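# Clip the netting's taped edge to a hoop leg

## Task

With either of the two pegs, clip the taped edge of the netting onto the nearer leg of the left middle hoop (left and near as the robot sees them). The peg must sit at right angles to that leg, and the leg must be deep between its jaws. Where the jaws close on the leg, the tape must cover the whole jaw width on both faces.

## Robot and tools

Robot: two six-joint arms. left_arm carries a five-finger left hand and right_arm a right hand. Calibrated bases in the scene frame: left_arm at (+0.040, +0.471, 0) m, quat_wxyz (+1.000, 0, 0, -0.018); right_arm at (-0.020, -0.457, 0) m, quat_wxyz (+1.000, 0, 0, -0.031).

Scene frame: origin at table-top height, halfway between the nominal bases. +x points out over the table, +z up, and left_arm is on the +y side. Image left and right do not match these names. Reported positions are in metres, quaternions are wxyz, and velocities are in m/s and rad/s. Printed poses can be off by a few cm, more at long reach.

Hand point: this is a spot 0.05 m in front of the palm and 0.15 m out from the wrist flange. Its +z runs along the straight fingers, +y comes out of the palm, and +x goes across the palm away from the thumb on the right hand, toward the thumb on the left hand. Straight fingertips reach 0.06 to 0.07 m past the point and lie 0.06 m behind it along -y. A wrist bracket on the little-finger side can strike objects. With the fingers level, the wrist can hang below the hand point by up to 0.11 m (palm down) or 0.23 m (palm up).

Row layout (28 numbers, each in [-1, 1], always both arms): left dx, dy, dz, rx, ry, rz; left little, ring, middle, index, thumb_bend, thumb_turn; left force_limit, speed. Then the same 14 for the right arm. The six pose numbers are an offset from that arm's current Hand target, along scene axes. 1.0 equals 0.6 m for dx, dy, dz or 180 degrees for rx, ry, rz. rx, ry, rz form one rotation vector about the Hand target position. Every row counts from the Hand target at the start of the action, so sending an offset again moves the arm further. All-zero pose numbers re-command the current Hand target.

Hand numbers: fingers +1 straight, -1 curled. thumb_bend +1 straight, -1 bent. thumb_turn +1 beside the palm, -1 in front of it, opposite the fingers. force_limit runs from -1 (about 0 N) to +1 (10 N; 15 N for thumb motors). speed rises to full at +0.48; use -0.94 or lower for a gentle grip. A motor moves only when its target changes by 0.002 or more. To keep a hand as it is, resend the last eight numbers you sent it; before any have been sent, use hand_measured plus hand_force_limit and hand_speed. The thumb in front of the palm can grip items 0.035 to 0.065 m thick, or handles down to 0.025 m.

execute_actions(actions, cameras): actions is a list of actions. Each action holds up to 15 rows, one per 1/30 s step, and a short action repeats its last row. cameras lists camera names, ["all"] or []. An empty actions list returns images.

move(target, speed, blend, stop_force, zero, blocking, cameras): drives each hand point in a straight line to a target. The target is one 28-number row or up to 15 rows, and every row is an offset from the same starting Hand targets. speed is in m/s (0.002 to 3.6, default 0.25); turning is capped at twice that in rad/s. blend is a corner radius in m for lists. stop_force is 3 to 120 N and ends an arm's path when its wrist sensor feels that much push against the motion; don't trust it while the hand turns, and leave it out when backing off a contact. zero chooses whether the sensor is re-zeroed first. blocking=false returns early but cannot be combined with stop_force. A move can run at most 10 s. It does not avoid obstacles or the other arm. The result adds a move: line (done, off_target, moving, held, fault) and the limits that acted (paced, held).

wait(seconds 0 to 10): lets time pass. stop(): brakes a running move. zoom_image(camera, region [x0,y0,x1,y1], at most 504x504 px): a closer view of the latest image. Cameras: cam_high, cam_low, cam_front, cam_level, cam_over, cam_left_wrist, cam_right_wrist, each 896x504. show_instructions(): shows the reference pages. zero_wrist_force(arm): re-zeroes that arm's force sensor. finished_scene(scene=1): ends the scene for good.

Results: end_effector pose and velocities, Hand target (the last clipped command, which later offsets count from), joint positions and torques, wrist force and torque along the hand's own axes plus the peak since the last report, and hand_measured, hand_stopped_by (moving, target, force, stalled, fault) and hand_load_n, all in motor order. A lost grip shows only as hand_load_n dropping to about 0. The commanded orientation is clipped to within 32 degrees of the measured one at each step. A hand may settle short of its target; send the remaining distance as an offset.

Avoid: hitting or pressing hard on fixed or heavy things, contact between the two arms or hands, dropping the peg or netting, letting anything leave the table, and releasing moving parts. Contact torque at a joint's limit (142 N m for the first three joints, 26.6 N m for the wrists) or about 150 N of force stops that arm for 10 s. Arms are stiff, so even a small overshoot past firm contact can fault. Approach slowly. Sweep around an arm's own base rather than close past it. Motors heat under load or at full stretch; a MOTOR HOT line warns at 70 °C, and at 85 °C the arm is braked for 30 to 60 s. The goal must still hold after the robot lets go.

Each tool is called after "Request:" as name([rows], argument=value, ...), one row to a line, values as JSON.

Reference images:

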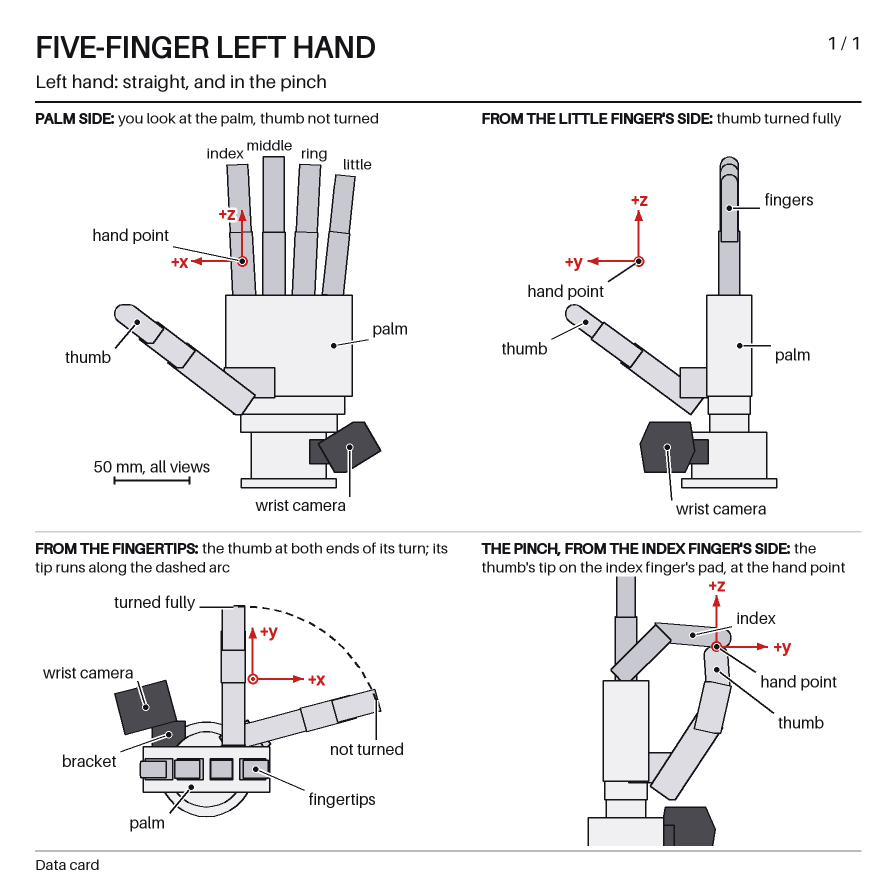

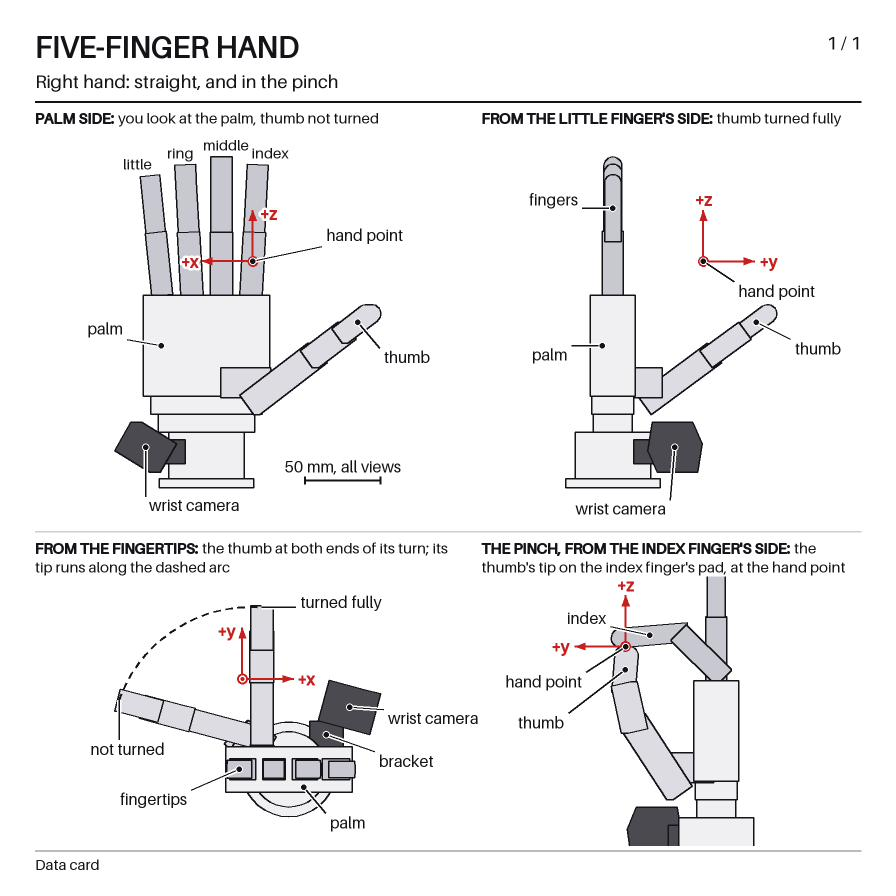

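## Session

Request:
execute_actions(actions=[])

Scene clock: 0.00 s.
left_arm: end_effector_position=(+0.5537, +0.7927, +0.2214) hand_measured=(+1.000, +1.000, +1.000, +1.000, +1.000, +1.000) hand_load_n=(+0.0, +0.0, +0.0, +0.0, +0.0, +0.0) hand_stopped_by=(target, target, target, target, target, target) hand_force_limit=0.00 hand_speed=-0.80 end_effector_quat_wxyz=(+0.150, +0.906, +0.108, +0.382) | right_arm: end_effector_position=(+0.6783, -0.8973, +0.1331) hand_measured=(+1.000, +1.000, +1.000, +1.000, +1.000, +1.000) hand_load_n=(+0.0, +0.0, +0.0, +0.0, +0.0, +0.0) hand_stopped_by=(target, target, target, target, target, target) hand_force_limit=0.00 hand_speed=-0.80 end_effector_quat_wxyz=(+0.431, +0.557, +0.696, -0.138)
Joint positions: left_arm=[4.374 -2.164 -1.386 2.112 -0.734 2.472] | right_arm=[-0.635 -0.837 1.253 0.235 1.801 -1.033]
Joint velocities: within noise
Joint torques (N m): no reading
Wrist force (N): no reading
Wrist torque (N m): no reading
Wrist force, peak (N): no reading
Hand target: left_arm +0.5537, +0.7927, +0.2214; +0.150, +0.906, +0.108, +0.382 | right_arm +0.6783, -0.8973, +0.1331; +0.431, +0.557, +0.696, -0.138

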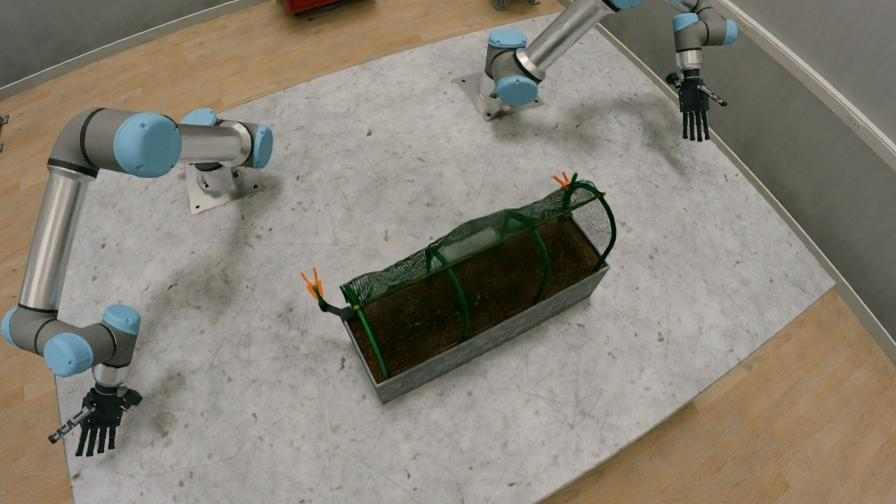

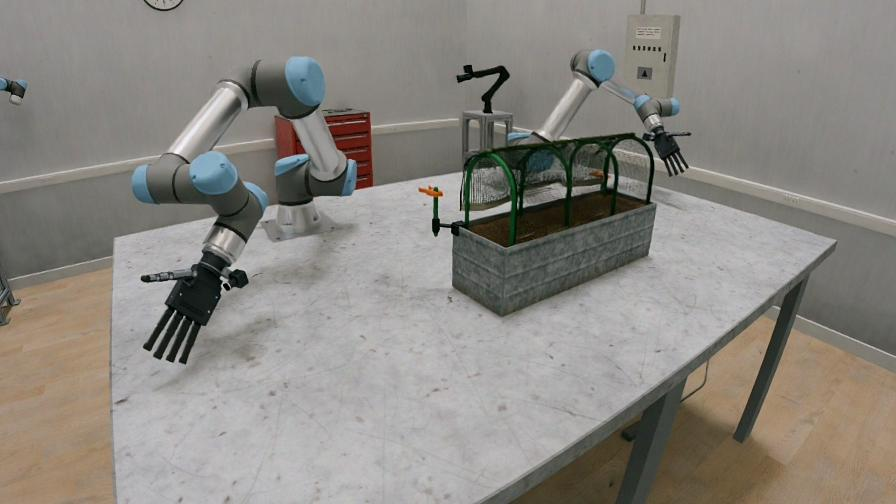

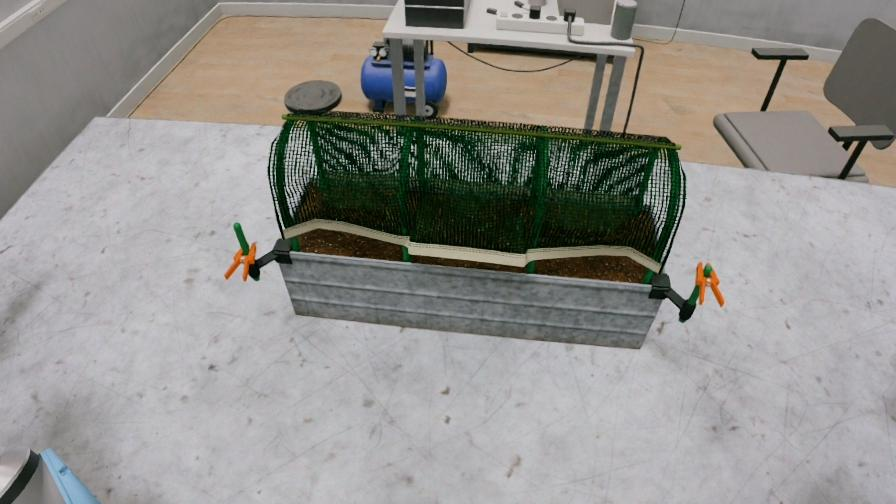

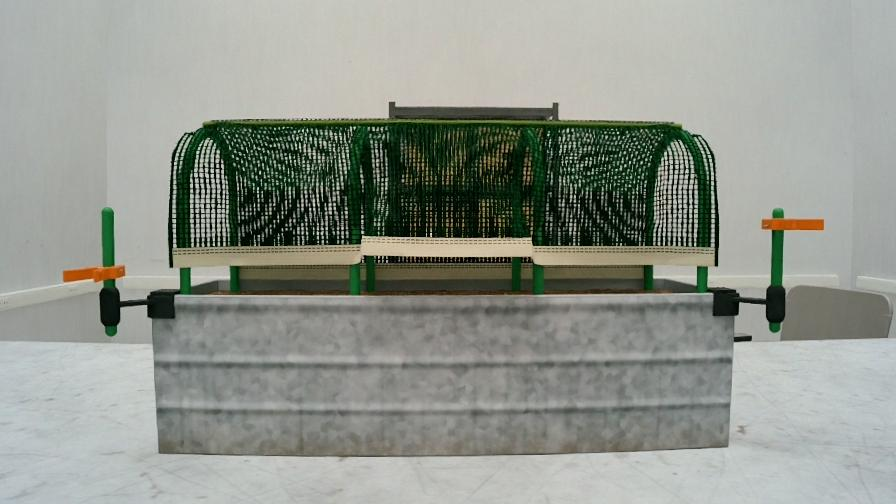

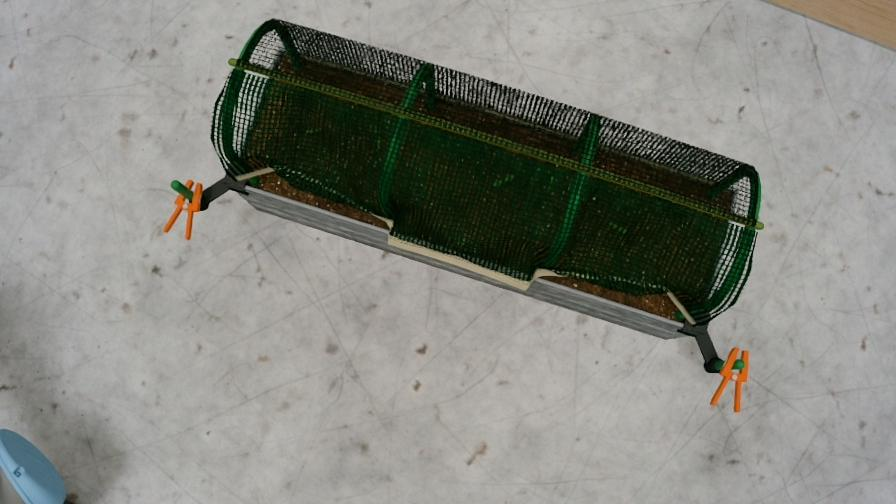

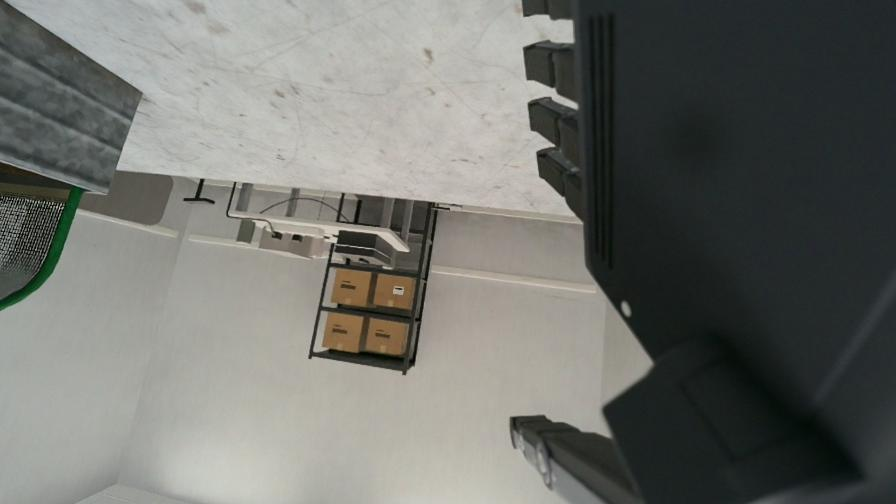

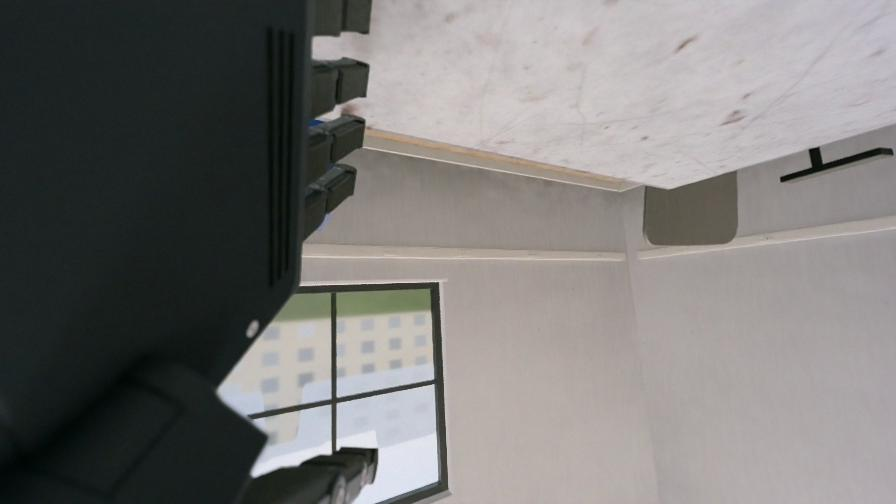

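Request:
zoom_image(camera="cam_level", region=[280, 200, 440, 310])

Request:
zoom_image(camera="cam_level", region=[50, 190, 190, 350])

Request:
zoom_image(camera="cam_level", region=[700, 190, 840, 350])

Request:
zoom_image(camera="cam_over", region=[150, 150, 290, 260])

Request:
zoom_image(camera="cam_over", region=[340, 160, 480, 280])

Request:
zoom_image(camera="cam_front", region=[210, 200, 310, 300])

Request:
zoom_image(camera="cam_front", region=[360, 200, 460, 300])

Request:
zoom_image(camera="cam_front", region=[640, 240, 740, 340])

Scaled by 3.150 from the camera's 896x504 image, which has a finer 1280x720 frame.

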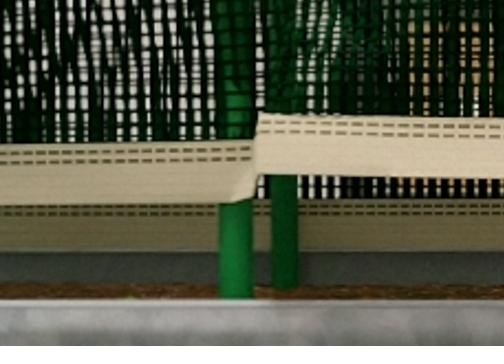

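Scaled by 3.150 from the camera's 896x504 image, which has a finer 1280x720 frame.

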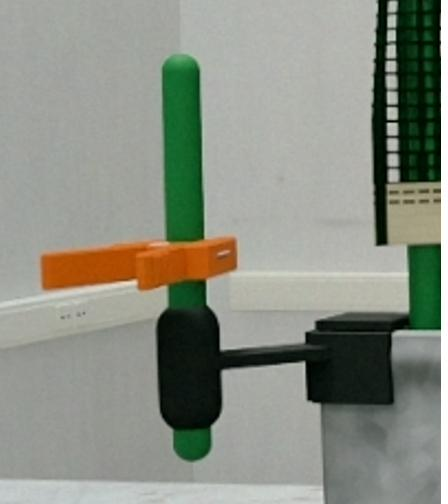

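Scaled by 3.150 from the camera's 896x504 image, which has a finer 1280x720 frame.

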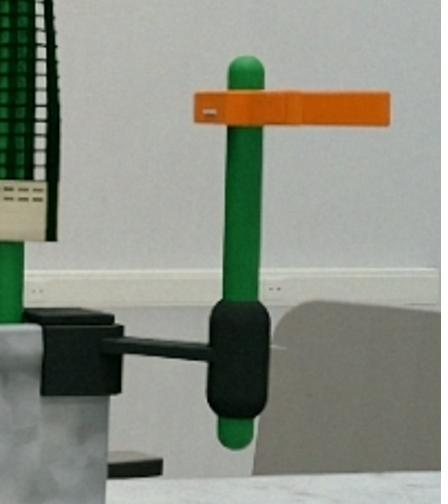

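Scaled by 3.600 from the camera's 896x504 image, which has a finer 1280x720 frame.

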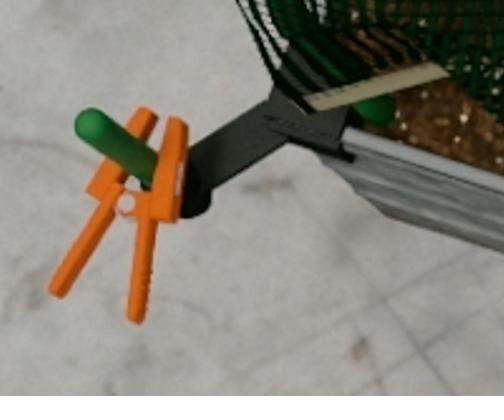

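Scaled by 3.600 from the camera's 896x504 image, which has a finer 1280x720 frame.

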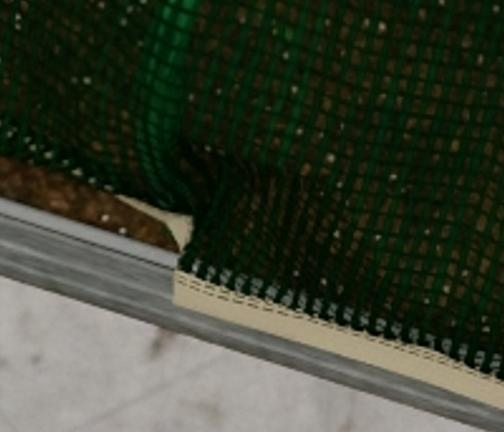

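Scaled by 5.040 from the camera's 896x504 image, which has a finer 1280x720 frame.

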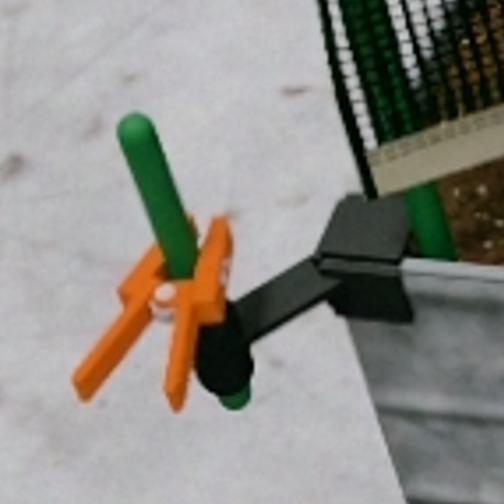

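Scaled by 5.040 from the camera's 896x504 image, which has a finer 1280x720 frame.

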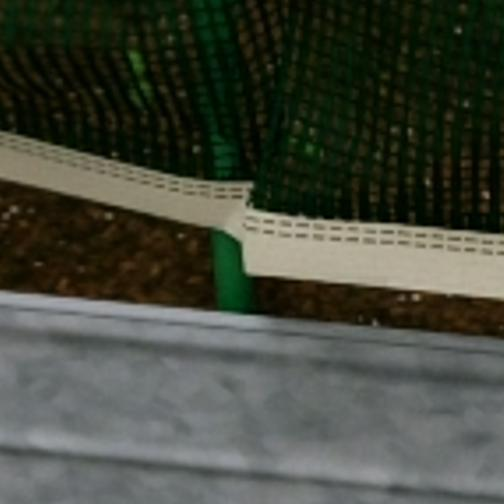

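Scaled by 5.040 from the camera's 896x504 image, which has a finer 1280x720 frame.

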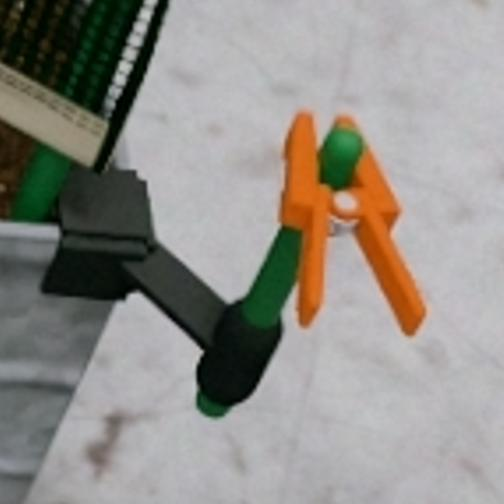

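Request:
move(target=[-0.2, -0.1, 0.35, -0.252, 0.268, 0.054, 1, 1, 1, 1, 1, 1, 0, -0.8, 0, 0, 0, 0, 0, 0, 1, 1, 1, 1, 1, 1, 0, -0.8], speed=0.3, cameras=["all"])

Scene clock: 6.93 s.
left_arm: end_effector_position=(+0.4337, +0.7328, +0.4313) hand_measured=(+1.000, +1.000, +1.000, +1.000, +1.000, +1.000) hand_load_n=(+0.0, +0.0, +0.0, +0.0, +0.0, +0.0) hand_stopped_by=(target, target, target, target, target, target) hand_force_limit=0.00 hand_speed=-0.80 end_effector_quat_wxyz=(+0.390, +0.843, +0.364, -0.070) | right_arm: end_effector_position=(+0.6783, -0.8973, +0.1331) hand_measured=(+1.000, +1.000, +1.000, +1.000, +1.000, +1.000) hand_load_n=(+0.0, +0.0, +0.0, +0.0, +0.0, +0.0) hand_stopped_by=(target, target, target, target, target, target) hand_force_limit=0.00 hand_speed=-0.80 end_effector_quat_wxyz=(+0.431, +0.557, +0.696, -0.138)
Joint positions: left_arm=[4.428 -2.057 -1.152 0.904 -1.179 2.157] | right_arm=[-0.635 -0.837 1.253 0.235 1.801 -1.033]
Joint torques (N m): left_arm=[10.62 45.55 30.15 -4.12 -1.13 -1.41] | right_arm=[0.09 -45.23 -17.64 0.13 0.43 0.05]
Wrist force (N): left_arm=[1.8 0.4 0.7] | right_arm=[0.1 0.2 0.1]
Wrist torque (N m): left_arm=[0.02 -0.23 0.35] | right_arm=[0.03 -0.01 0.01]
Wrist force, peak (N): left_arm=[2.0 0.6 0.9] | right_arm=[0.5 0.1 0.3]
Hand target: left_arm +0.4337, +0.7327, +0.4314; +0.390, +0.843, +0.364, -0.070 | right_arm +0.6783, -0.8973, +0.1331; +0.431, +0.557, +0.696, -0.138
Off the commanded pose: left_arm 0.000 m, 0 deg | right_arm 0.000 m, 0 deg.
move: done

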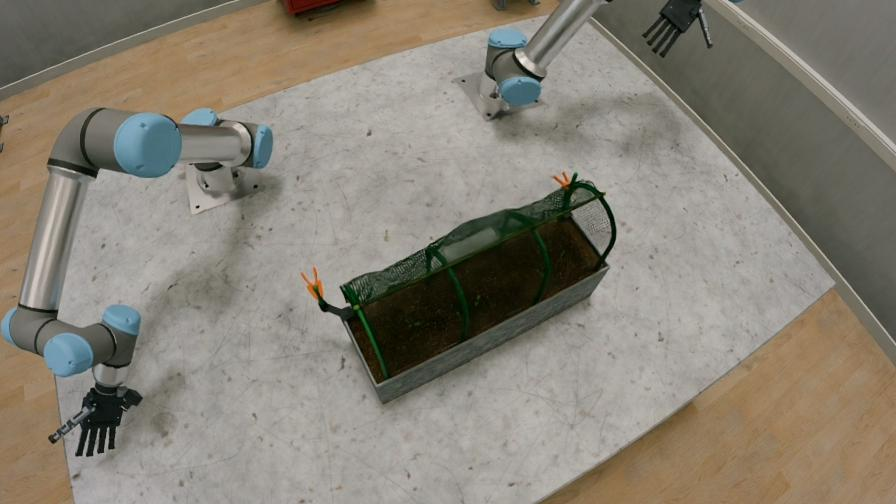

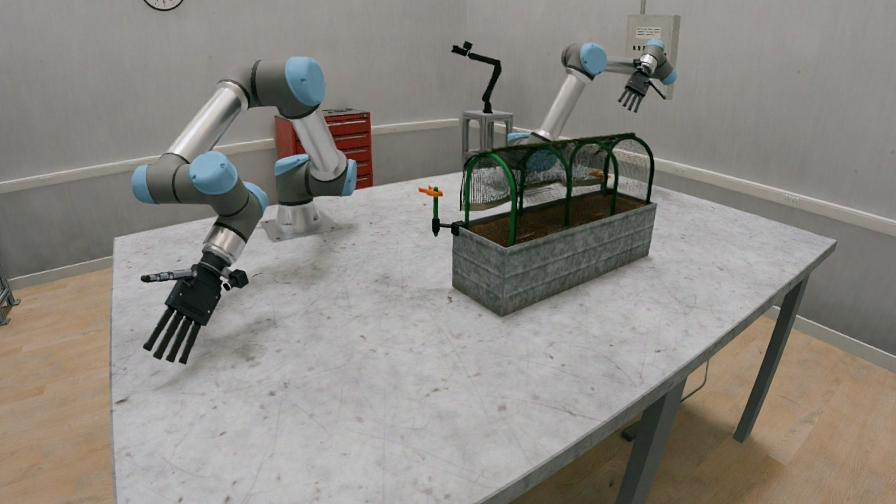

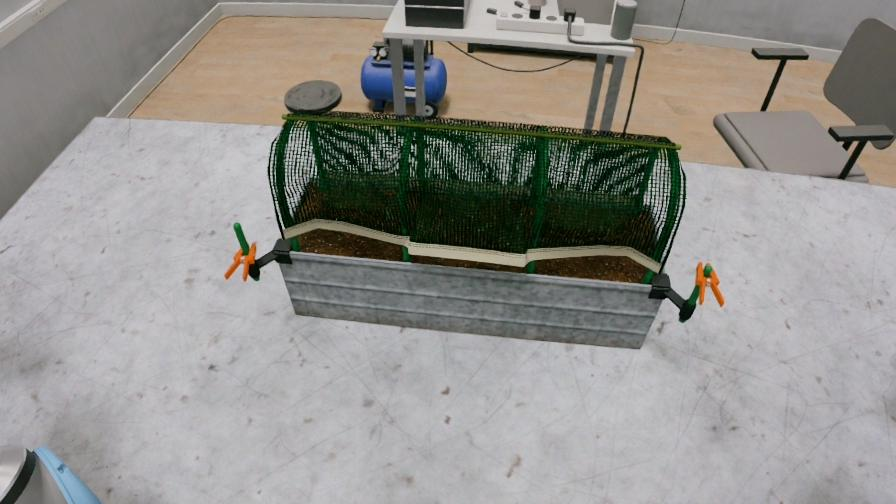

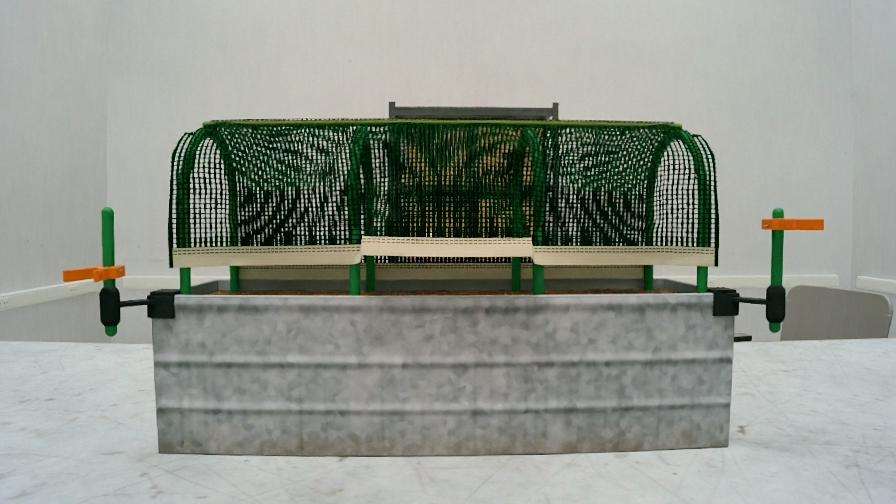

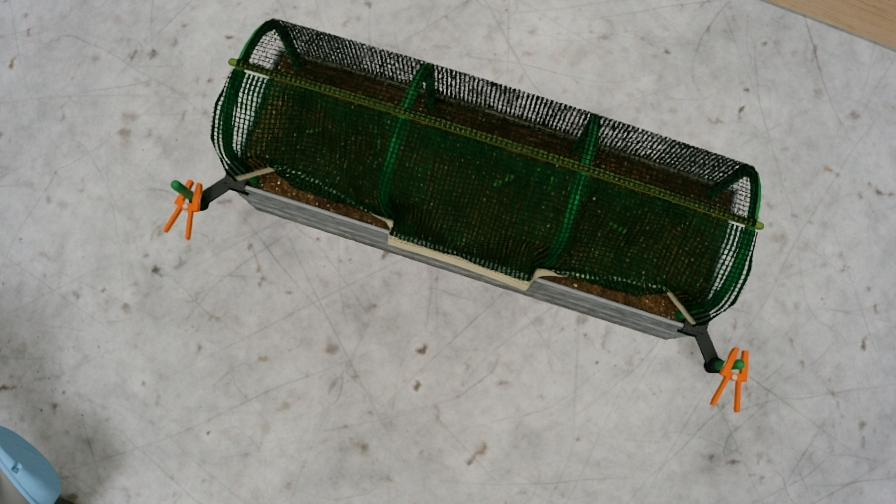

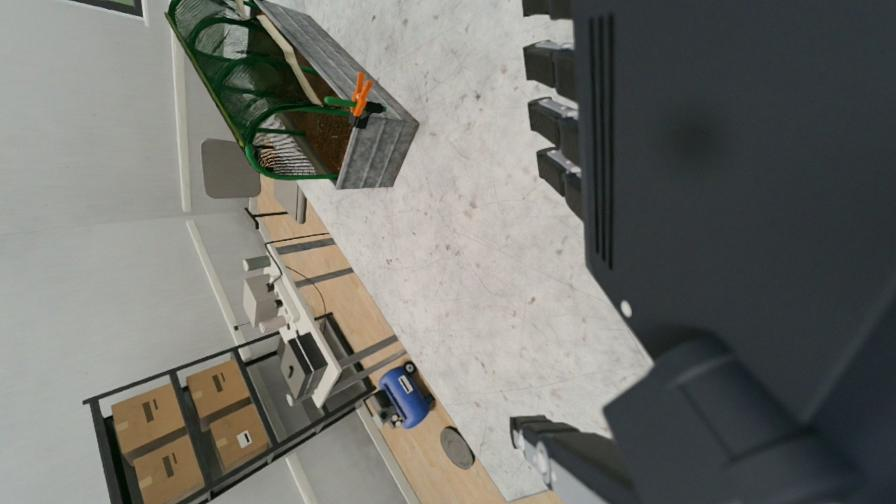

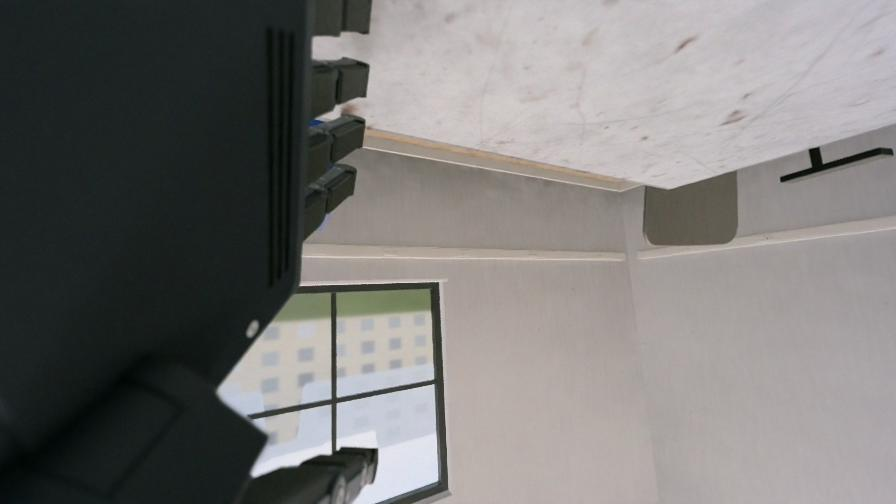

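Request:
move(target=[-0.2, -0.1, -0.05, -0.252, 0.2695, 0.0536, 1, 1, 1, 1, 1, 1, 0, -0.8, 0, 0, 0, 0, 0, 0, 1, 1, 1, 1, 1, 1, 0, -0.8], speed=0.3, cameras=["cam_high", "cam_front", "cam_over", "cam_level", "cam_left_wrist"])

Scene clock: 10.23 s.
left_arm: end_effector_position=(+0.3138, +0.6728, +0.4014) hand_measured=(+1.000, +1.000, +1.000, +1.000, +1.000, +1.000) hand_load_n=(+0.0, +0.0, +0.0, +0.0, +0.0, +0.0) hand_stopped_by=(target, target, target, target, target, target) hand_force_limit=0.00 hand_speed=-0.80 end_effector_quat_wxyz=(+0.500, +0.500, +0.500, -0.500) | right_arm: end_effector_position=(+0.6783, -0.8973, +0.1331) hand_measured=(+1.000, +1.000, +1.000, +1.000, +1.000, +1.000) hand_load_n=(+0.0, +0.0, +0.0, +0.0, +0.0, +0.0) hand_stopped_by=(target, target, target, target, target, target) hand_force_limit=0.00 hand_speed=-0.80 end_effector_quat_wxyz=(+0.431, +0.557, +0.696, -0.138)
Joint positions: left_arm=[4.578 -1.955 -1.794 0.608 -1.4 1.57] | right_arm=[-0.635 -0.837 1.253 0.235 1.801 -1.033]
Joint torques (N m): left_arm=[10.15 40.07 2.62 -3.53 -1.55 -1.57] | right_arm=[0.57 -45.43 -17.65 0.19 0.61 0.08]
Wrist force (N): left_arm=[3.6 1.9 -0.1] | right_arm=[0.4 0.1 0.0]
Wrist torque (N m): left_arm=[0.26 -0.66 0.47] | right_arm=[0.03 -0.06 0.03]
Wrist force, peak (N): left_arm=[3.9 1.9 0.0] | right_arm=[0.4 0.3 0.2]
Hand target: left_arm +0.3137, +0.6727, +0.4014; +0.500, +0.500, +0.500, -0.500 | right_arm +0.6783, -0.8973, +0.1331; +0.431, +0.557, +0.696, -0.138
Off the commanded pose: left_arm 0.000 m, 0 deg | right_arm 0.000 m, 0 deg.
move: done
Images, in order (width x height): cam_high 896x504, cam_front 896x504, cam_level 896x504, cam_over 896x504, cam_left_wrist 896x504.

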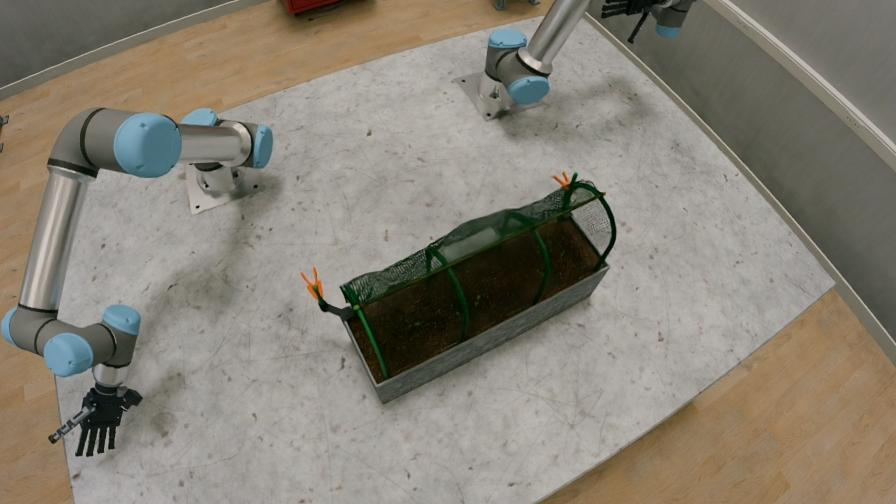

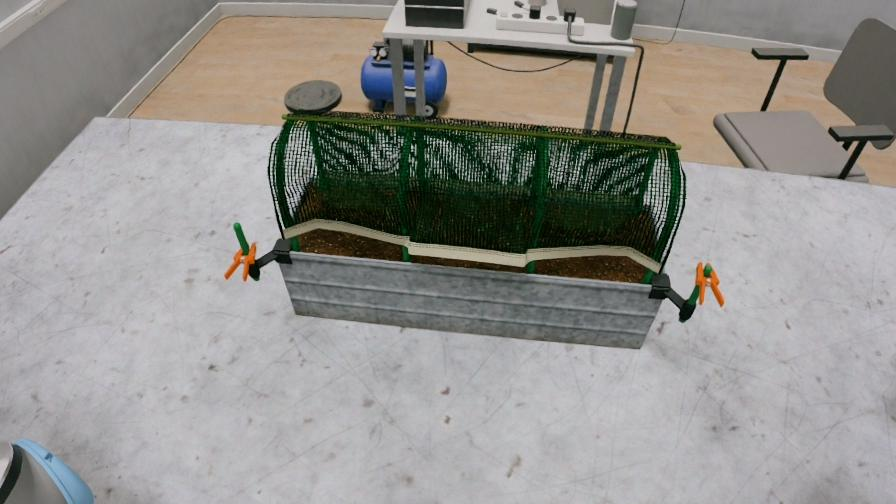

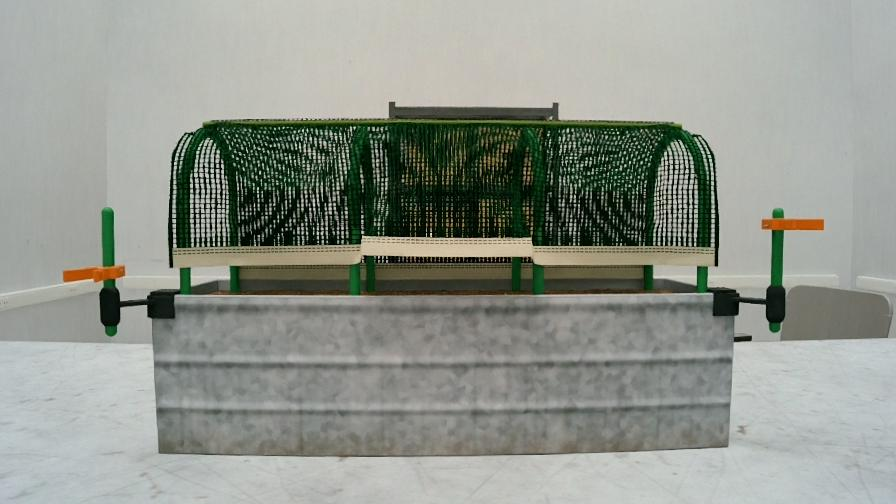

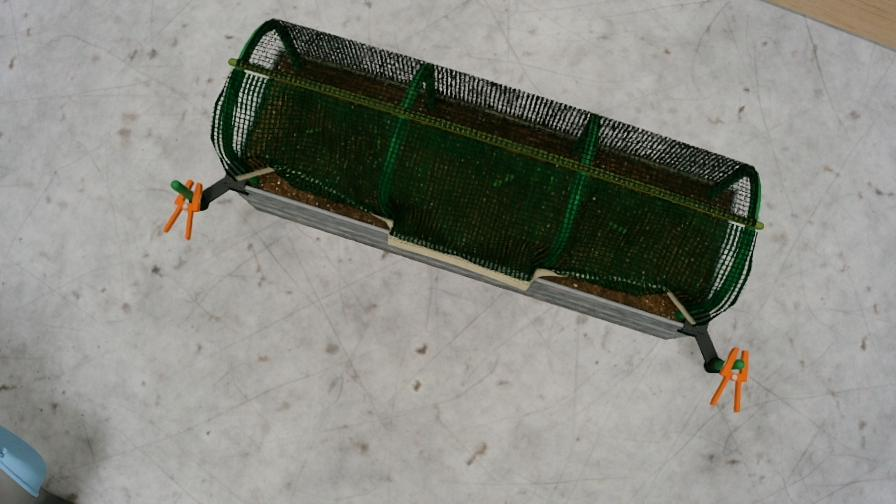

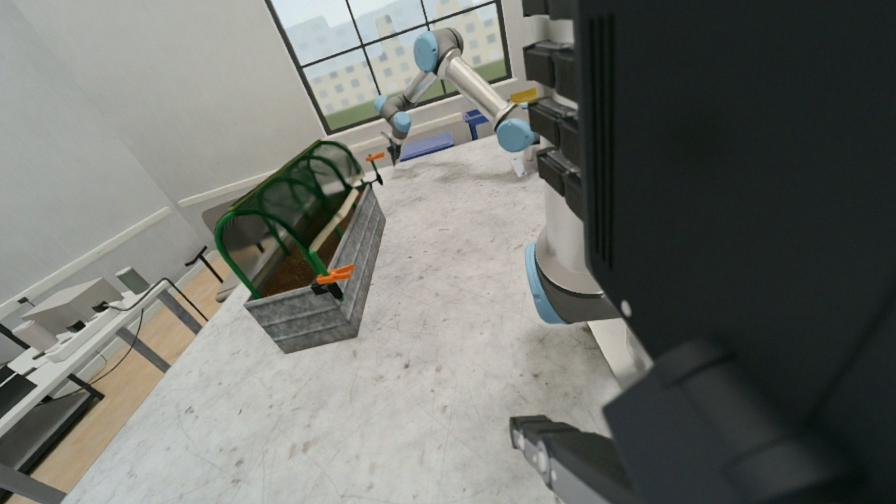

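Request:
move(target=[0.06, -0.2, 0, 0, 0, 0, 1, 1, 1, 1, 1, 1, 0, -0.8, 0, 0, 0, 0, 0, 0, 1, 1, 1, 1, 1, 1, 0, -0.8], speed=0.3, cameras=["cam_high", "cam_front", "cam_over", "cam_level", "cam_left_wrist"])

Scene clock: 11.83 s.
left_arm: end_effector_position=(+0.3496, +0.5529, +0.4014) hand_measured=(+1.000, +1.000, +1.000, +1.000, +1.000, +1.000) hand_load_n=(+0.0, +0.0, +0.0, +0.0, +0.0, -0.5) hand_stopped_by=(target, target, target, target, target, target) hand_force_limit=0.00 hand_speed=-0.80 end_effector_quat_wxyz=(+0.500, +0.500, +0.500, -0.500) | right_arm: end_effector_position=(+0.6783, -0.8973, +0.1331) hand_measured=(+1.000, +1.000, +1.000, +1.000, +1.000, +1.000) hand_load_n=(+0.0, +0.0, +0.0, +0.0, -0.5, +0.0) hand_stopped_by=(target, target, target, target, target, target) hand_force_limit=0.00 hand_speed=-0.80 end_effector_quat_wxyz=(+0.431, +0.557, +0.696, -0.138)
Joint positions: left_arm=[4.432 -1.778 -2.041 0.678 -1.254 1.57] | right_arm=[-0.635 -0.837 1.253 0.235 1.801 -1.033]
Joint torques (N m): left_arm=[-10.58 32.26 1.09 0.08 1.47 1.86] | right_arm=[0.4 -45.82 -17.66 0.11 0.55 0.07]
Wrist force (N): left_arm=[4.1 1.8 -0.2] | right_arm=[0.1 0.0 0.0]
Wrist torque (N m): left_arm=[0.25 -0.73 0.38] | right_arm=[0.00 -0.02 0.01]
Wrist force, peak (N): left_arm=[4.3 2.0 0.9] | right_arm=[0.5 0.5 0.1]
Hand target: left_arm +0.3497, +0.5527, +0.4014; +0.500, +0.500, +0.500, -0.500 | right_arm +0.6783, -0.8973, +0.1331; +0.431, +0.557, +0.696, -0.138
Off the commanded pose: left_arm 0.000 m, 0 deg | right_arm 0.000 m, 0 deg.
move: done
Images, in order (width x height): cam_high 896x504, cam_front 896x504, cam_level 896x504, cam_over 896x504, cam_left_wrist 896x504.

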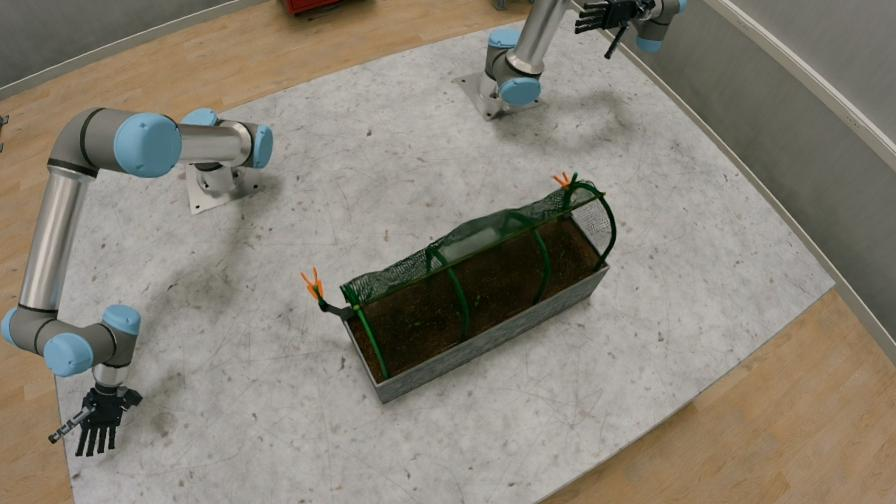

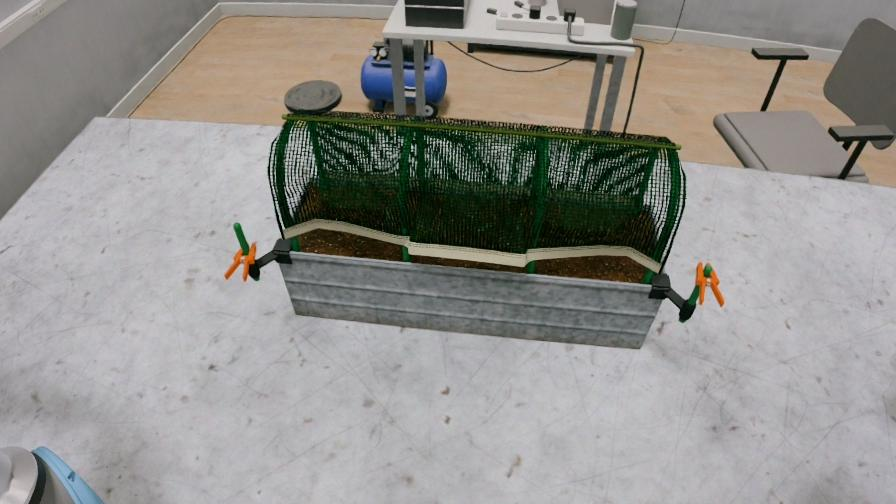

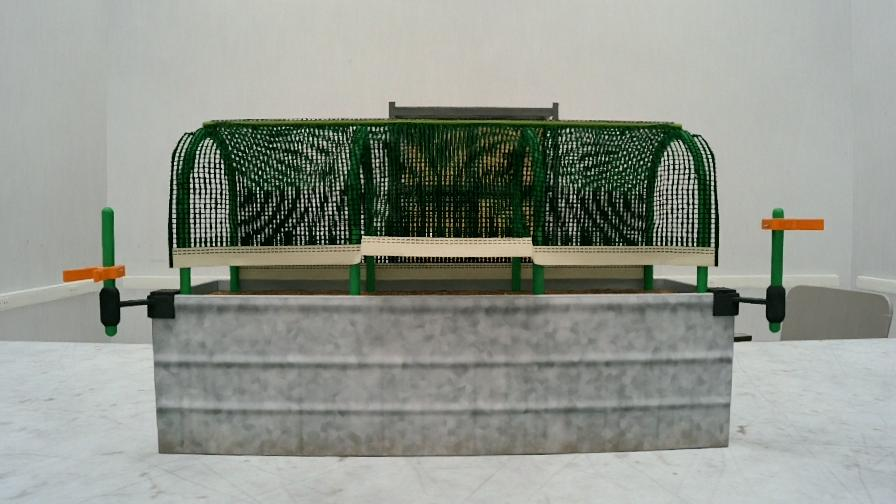

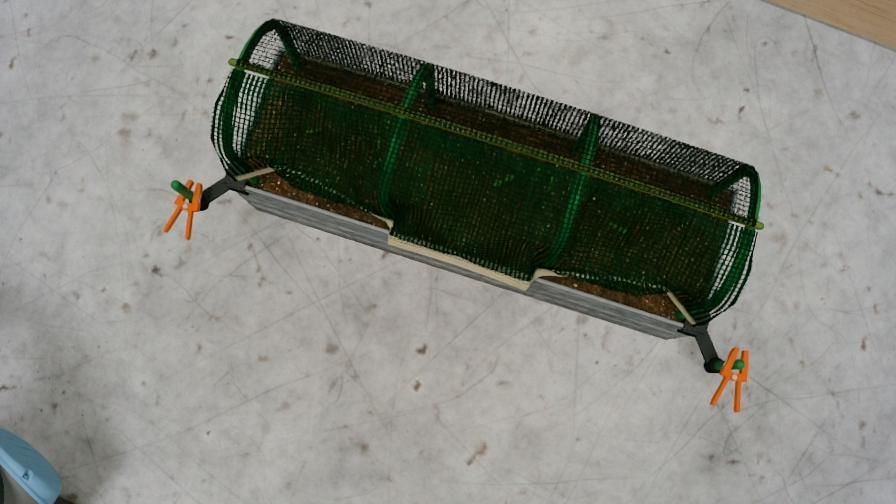

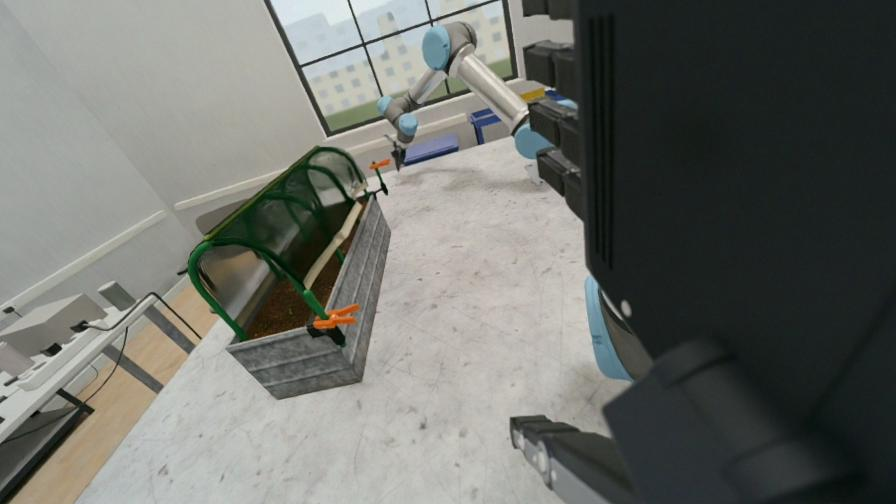

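Request:
move(target=[0, 0, 0, 0, 0, 0, 1, 1, 0.0, -0.2, 0.2, -1, 0.5, 0.2, 0, 0, 0, 0, 0, 0, 1, 1, 1, 1, 1, 1, 0, -0.8], cameras=["cam_left_wrist"])

Scene clock: 13.40 s.
left_arm: end_effector_position=(+0.3497, +0.5527, +0.4014) hand_measured=(+1.000, +1.000, +0.000, -0.200, +0.200, -1.000) hand_load_n=(+0.0, +0.0, +0.0, +0.0, +0.0, +0.0) hand_stopped_by=(target, target, target, target, target, target) hand_force_limit=0.50 hand_speed=0.20 end_effector_quat_wxyz=(+0.500, +0.500, +0.500, -0.500) | right_arm: end_effector_position=(+0.6783, -0.8973, +0.1331) hand_measured=(+1.000, +1.000, +1.000, +1.000, +1.000, +1.000) hand_load_n=(+0.0, +0.0, +0.0, +0.0, +0.0, +0.0) hand_stopped_by=(target, target, target, target, target, target) hand_force_limit=0.00 hand_speed=-0.80 end_effector_quat_wxyz=(+0.431, +0.557, +0.696, -0.138)
Joint positions: left_arm=[4.432 -1.778 -2.041 0.678 -1.254 1.57] | right_arm=[-0.635 -0.837 1.253 0.235 1.801 -1.033]
Joint torques (N m): left_arm=[-9.03 32.51 6.36 -1.83 0.45 0.8] | right_arm=[0.95 -45.34 -17.86 0.23 0.54 0.1]
Wrist force (N): left_arm=[4.2 2.0 -0.1] | right_arm=[0.3 0.1 -0.1]
Wrist torque (N m): left_arm=[0.28 -0.74 0.36] | right_arm=[0.03 -0.03 0.01]
Wrist force, peak (N): left_arm=[4.3 1.8 -0.3] | right_arm=[0.1 0.2 0.5]
Hand target: left_arm +0.3497, +0.5527, +0.4014; +0.500, +0.500, +0.500, -0.500 | right_arm +0.6783, -0.8973, +0.1331; +0.431, +0.557, +0.696, -0.138
Off the commanded pose: left_arm 0.000 m, 0 deg | right_arm 0.000 m, 0 deg.
move: done
Images, in order (width x height): cam_left_wrist 896x504.

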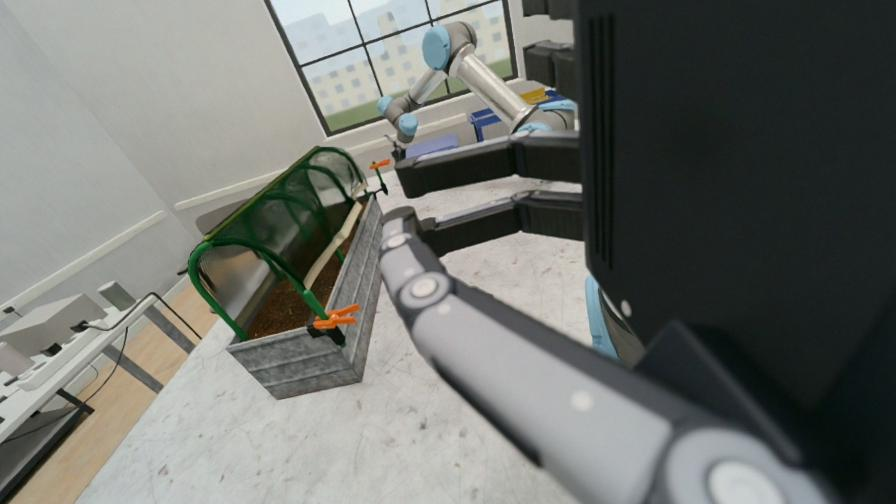

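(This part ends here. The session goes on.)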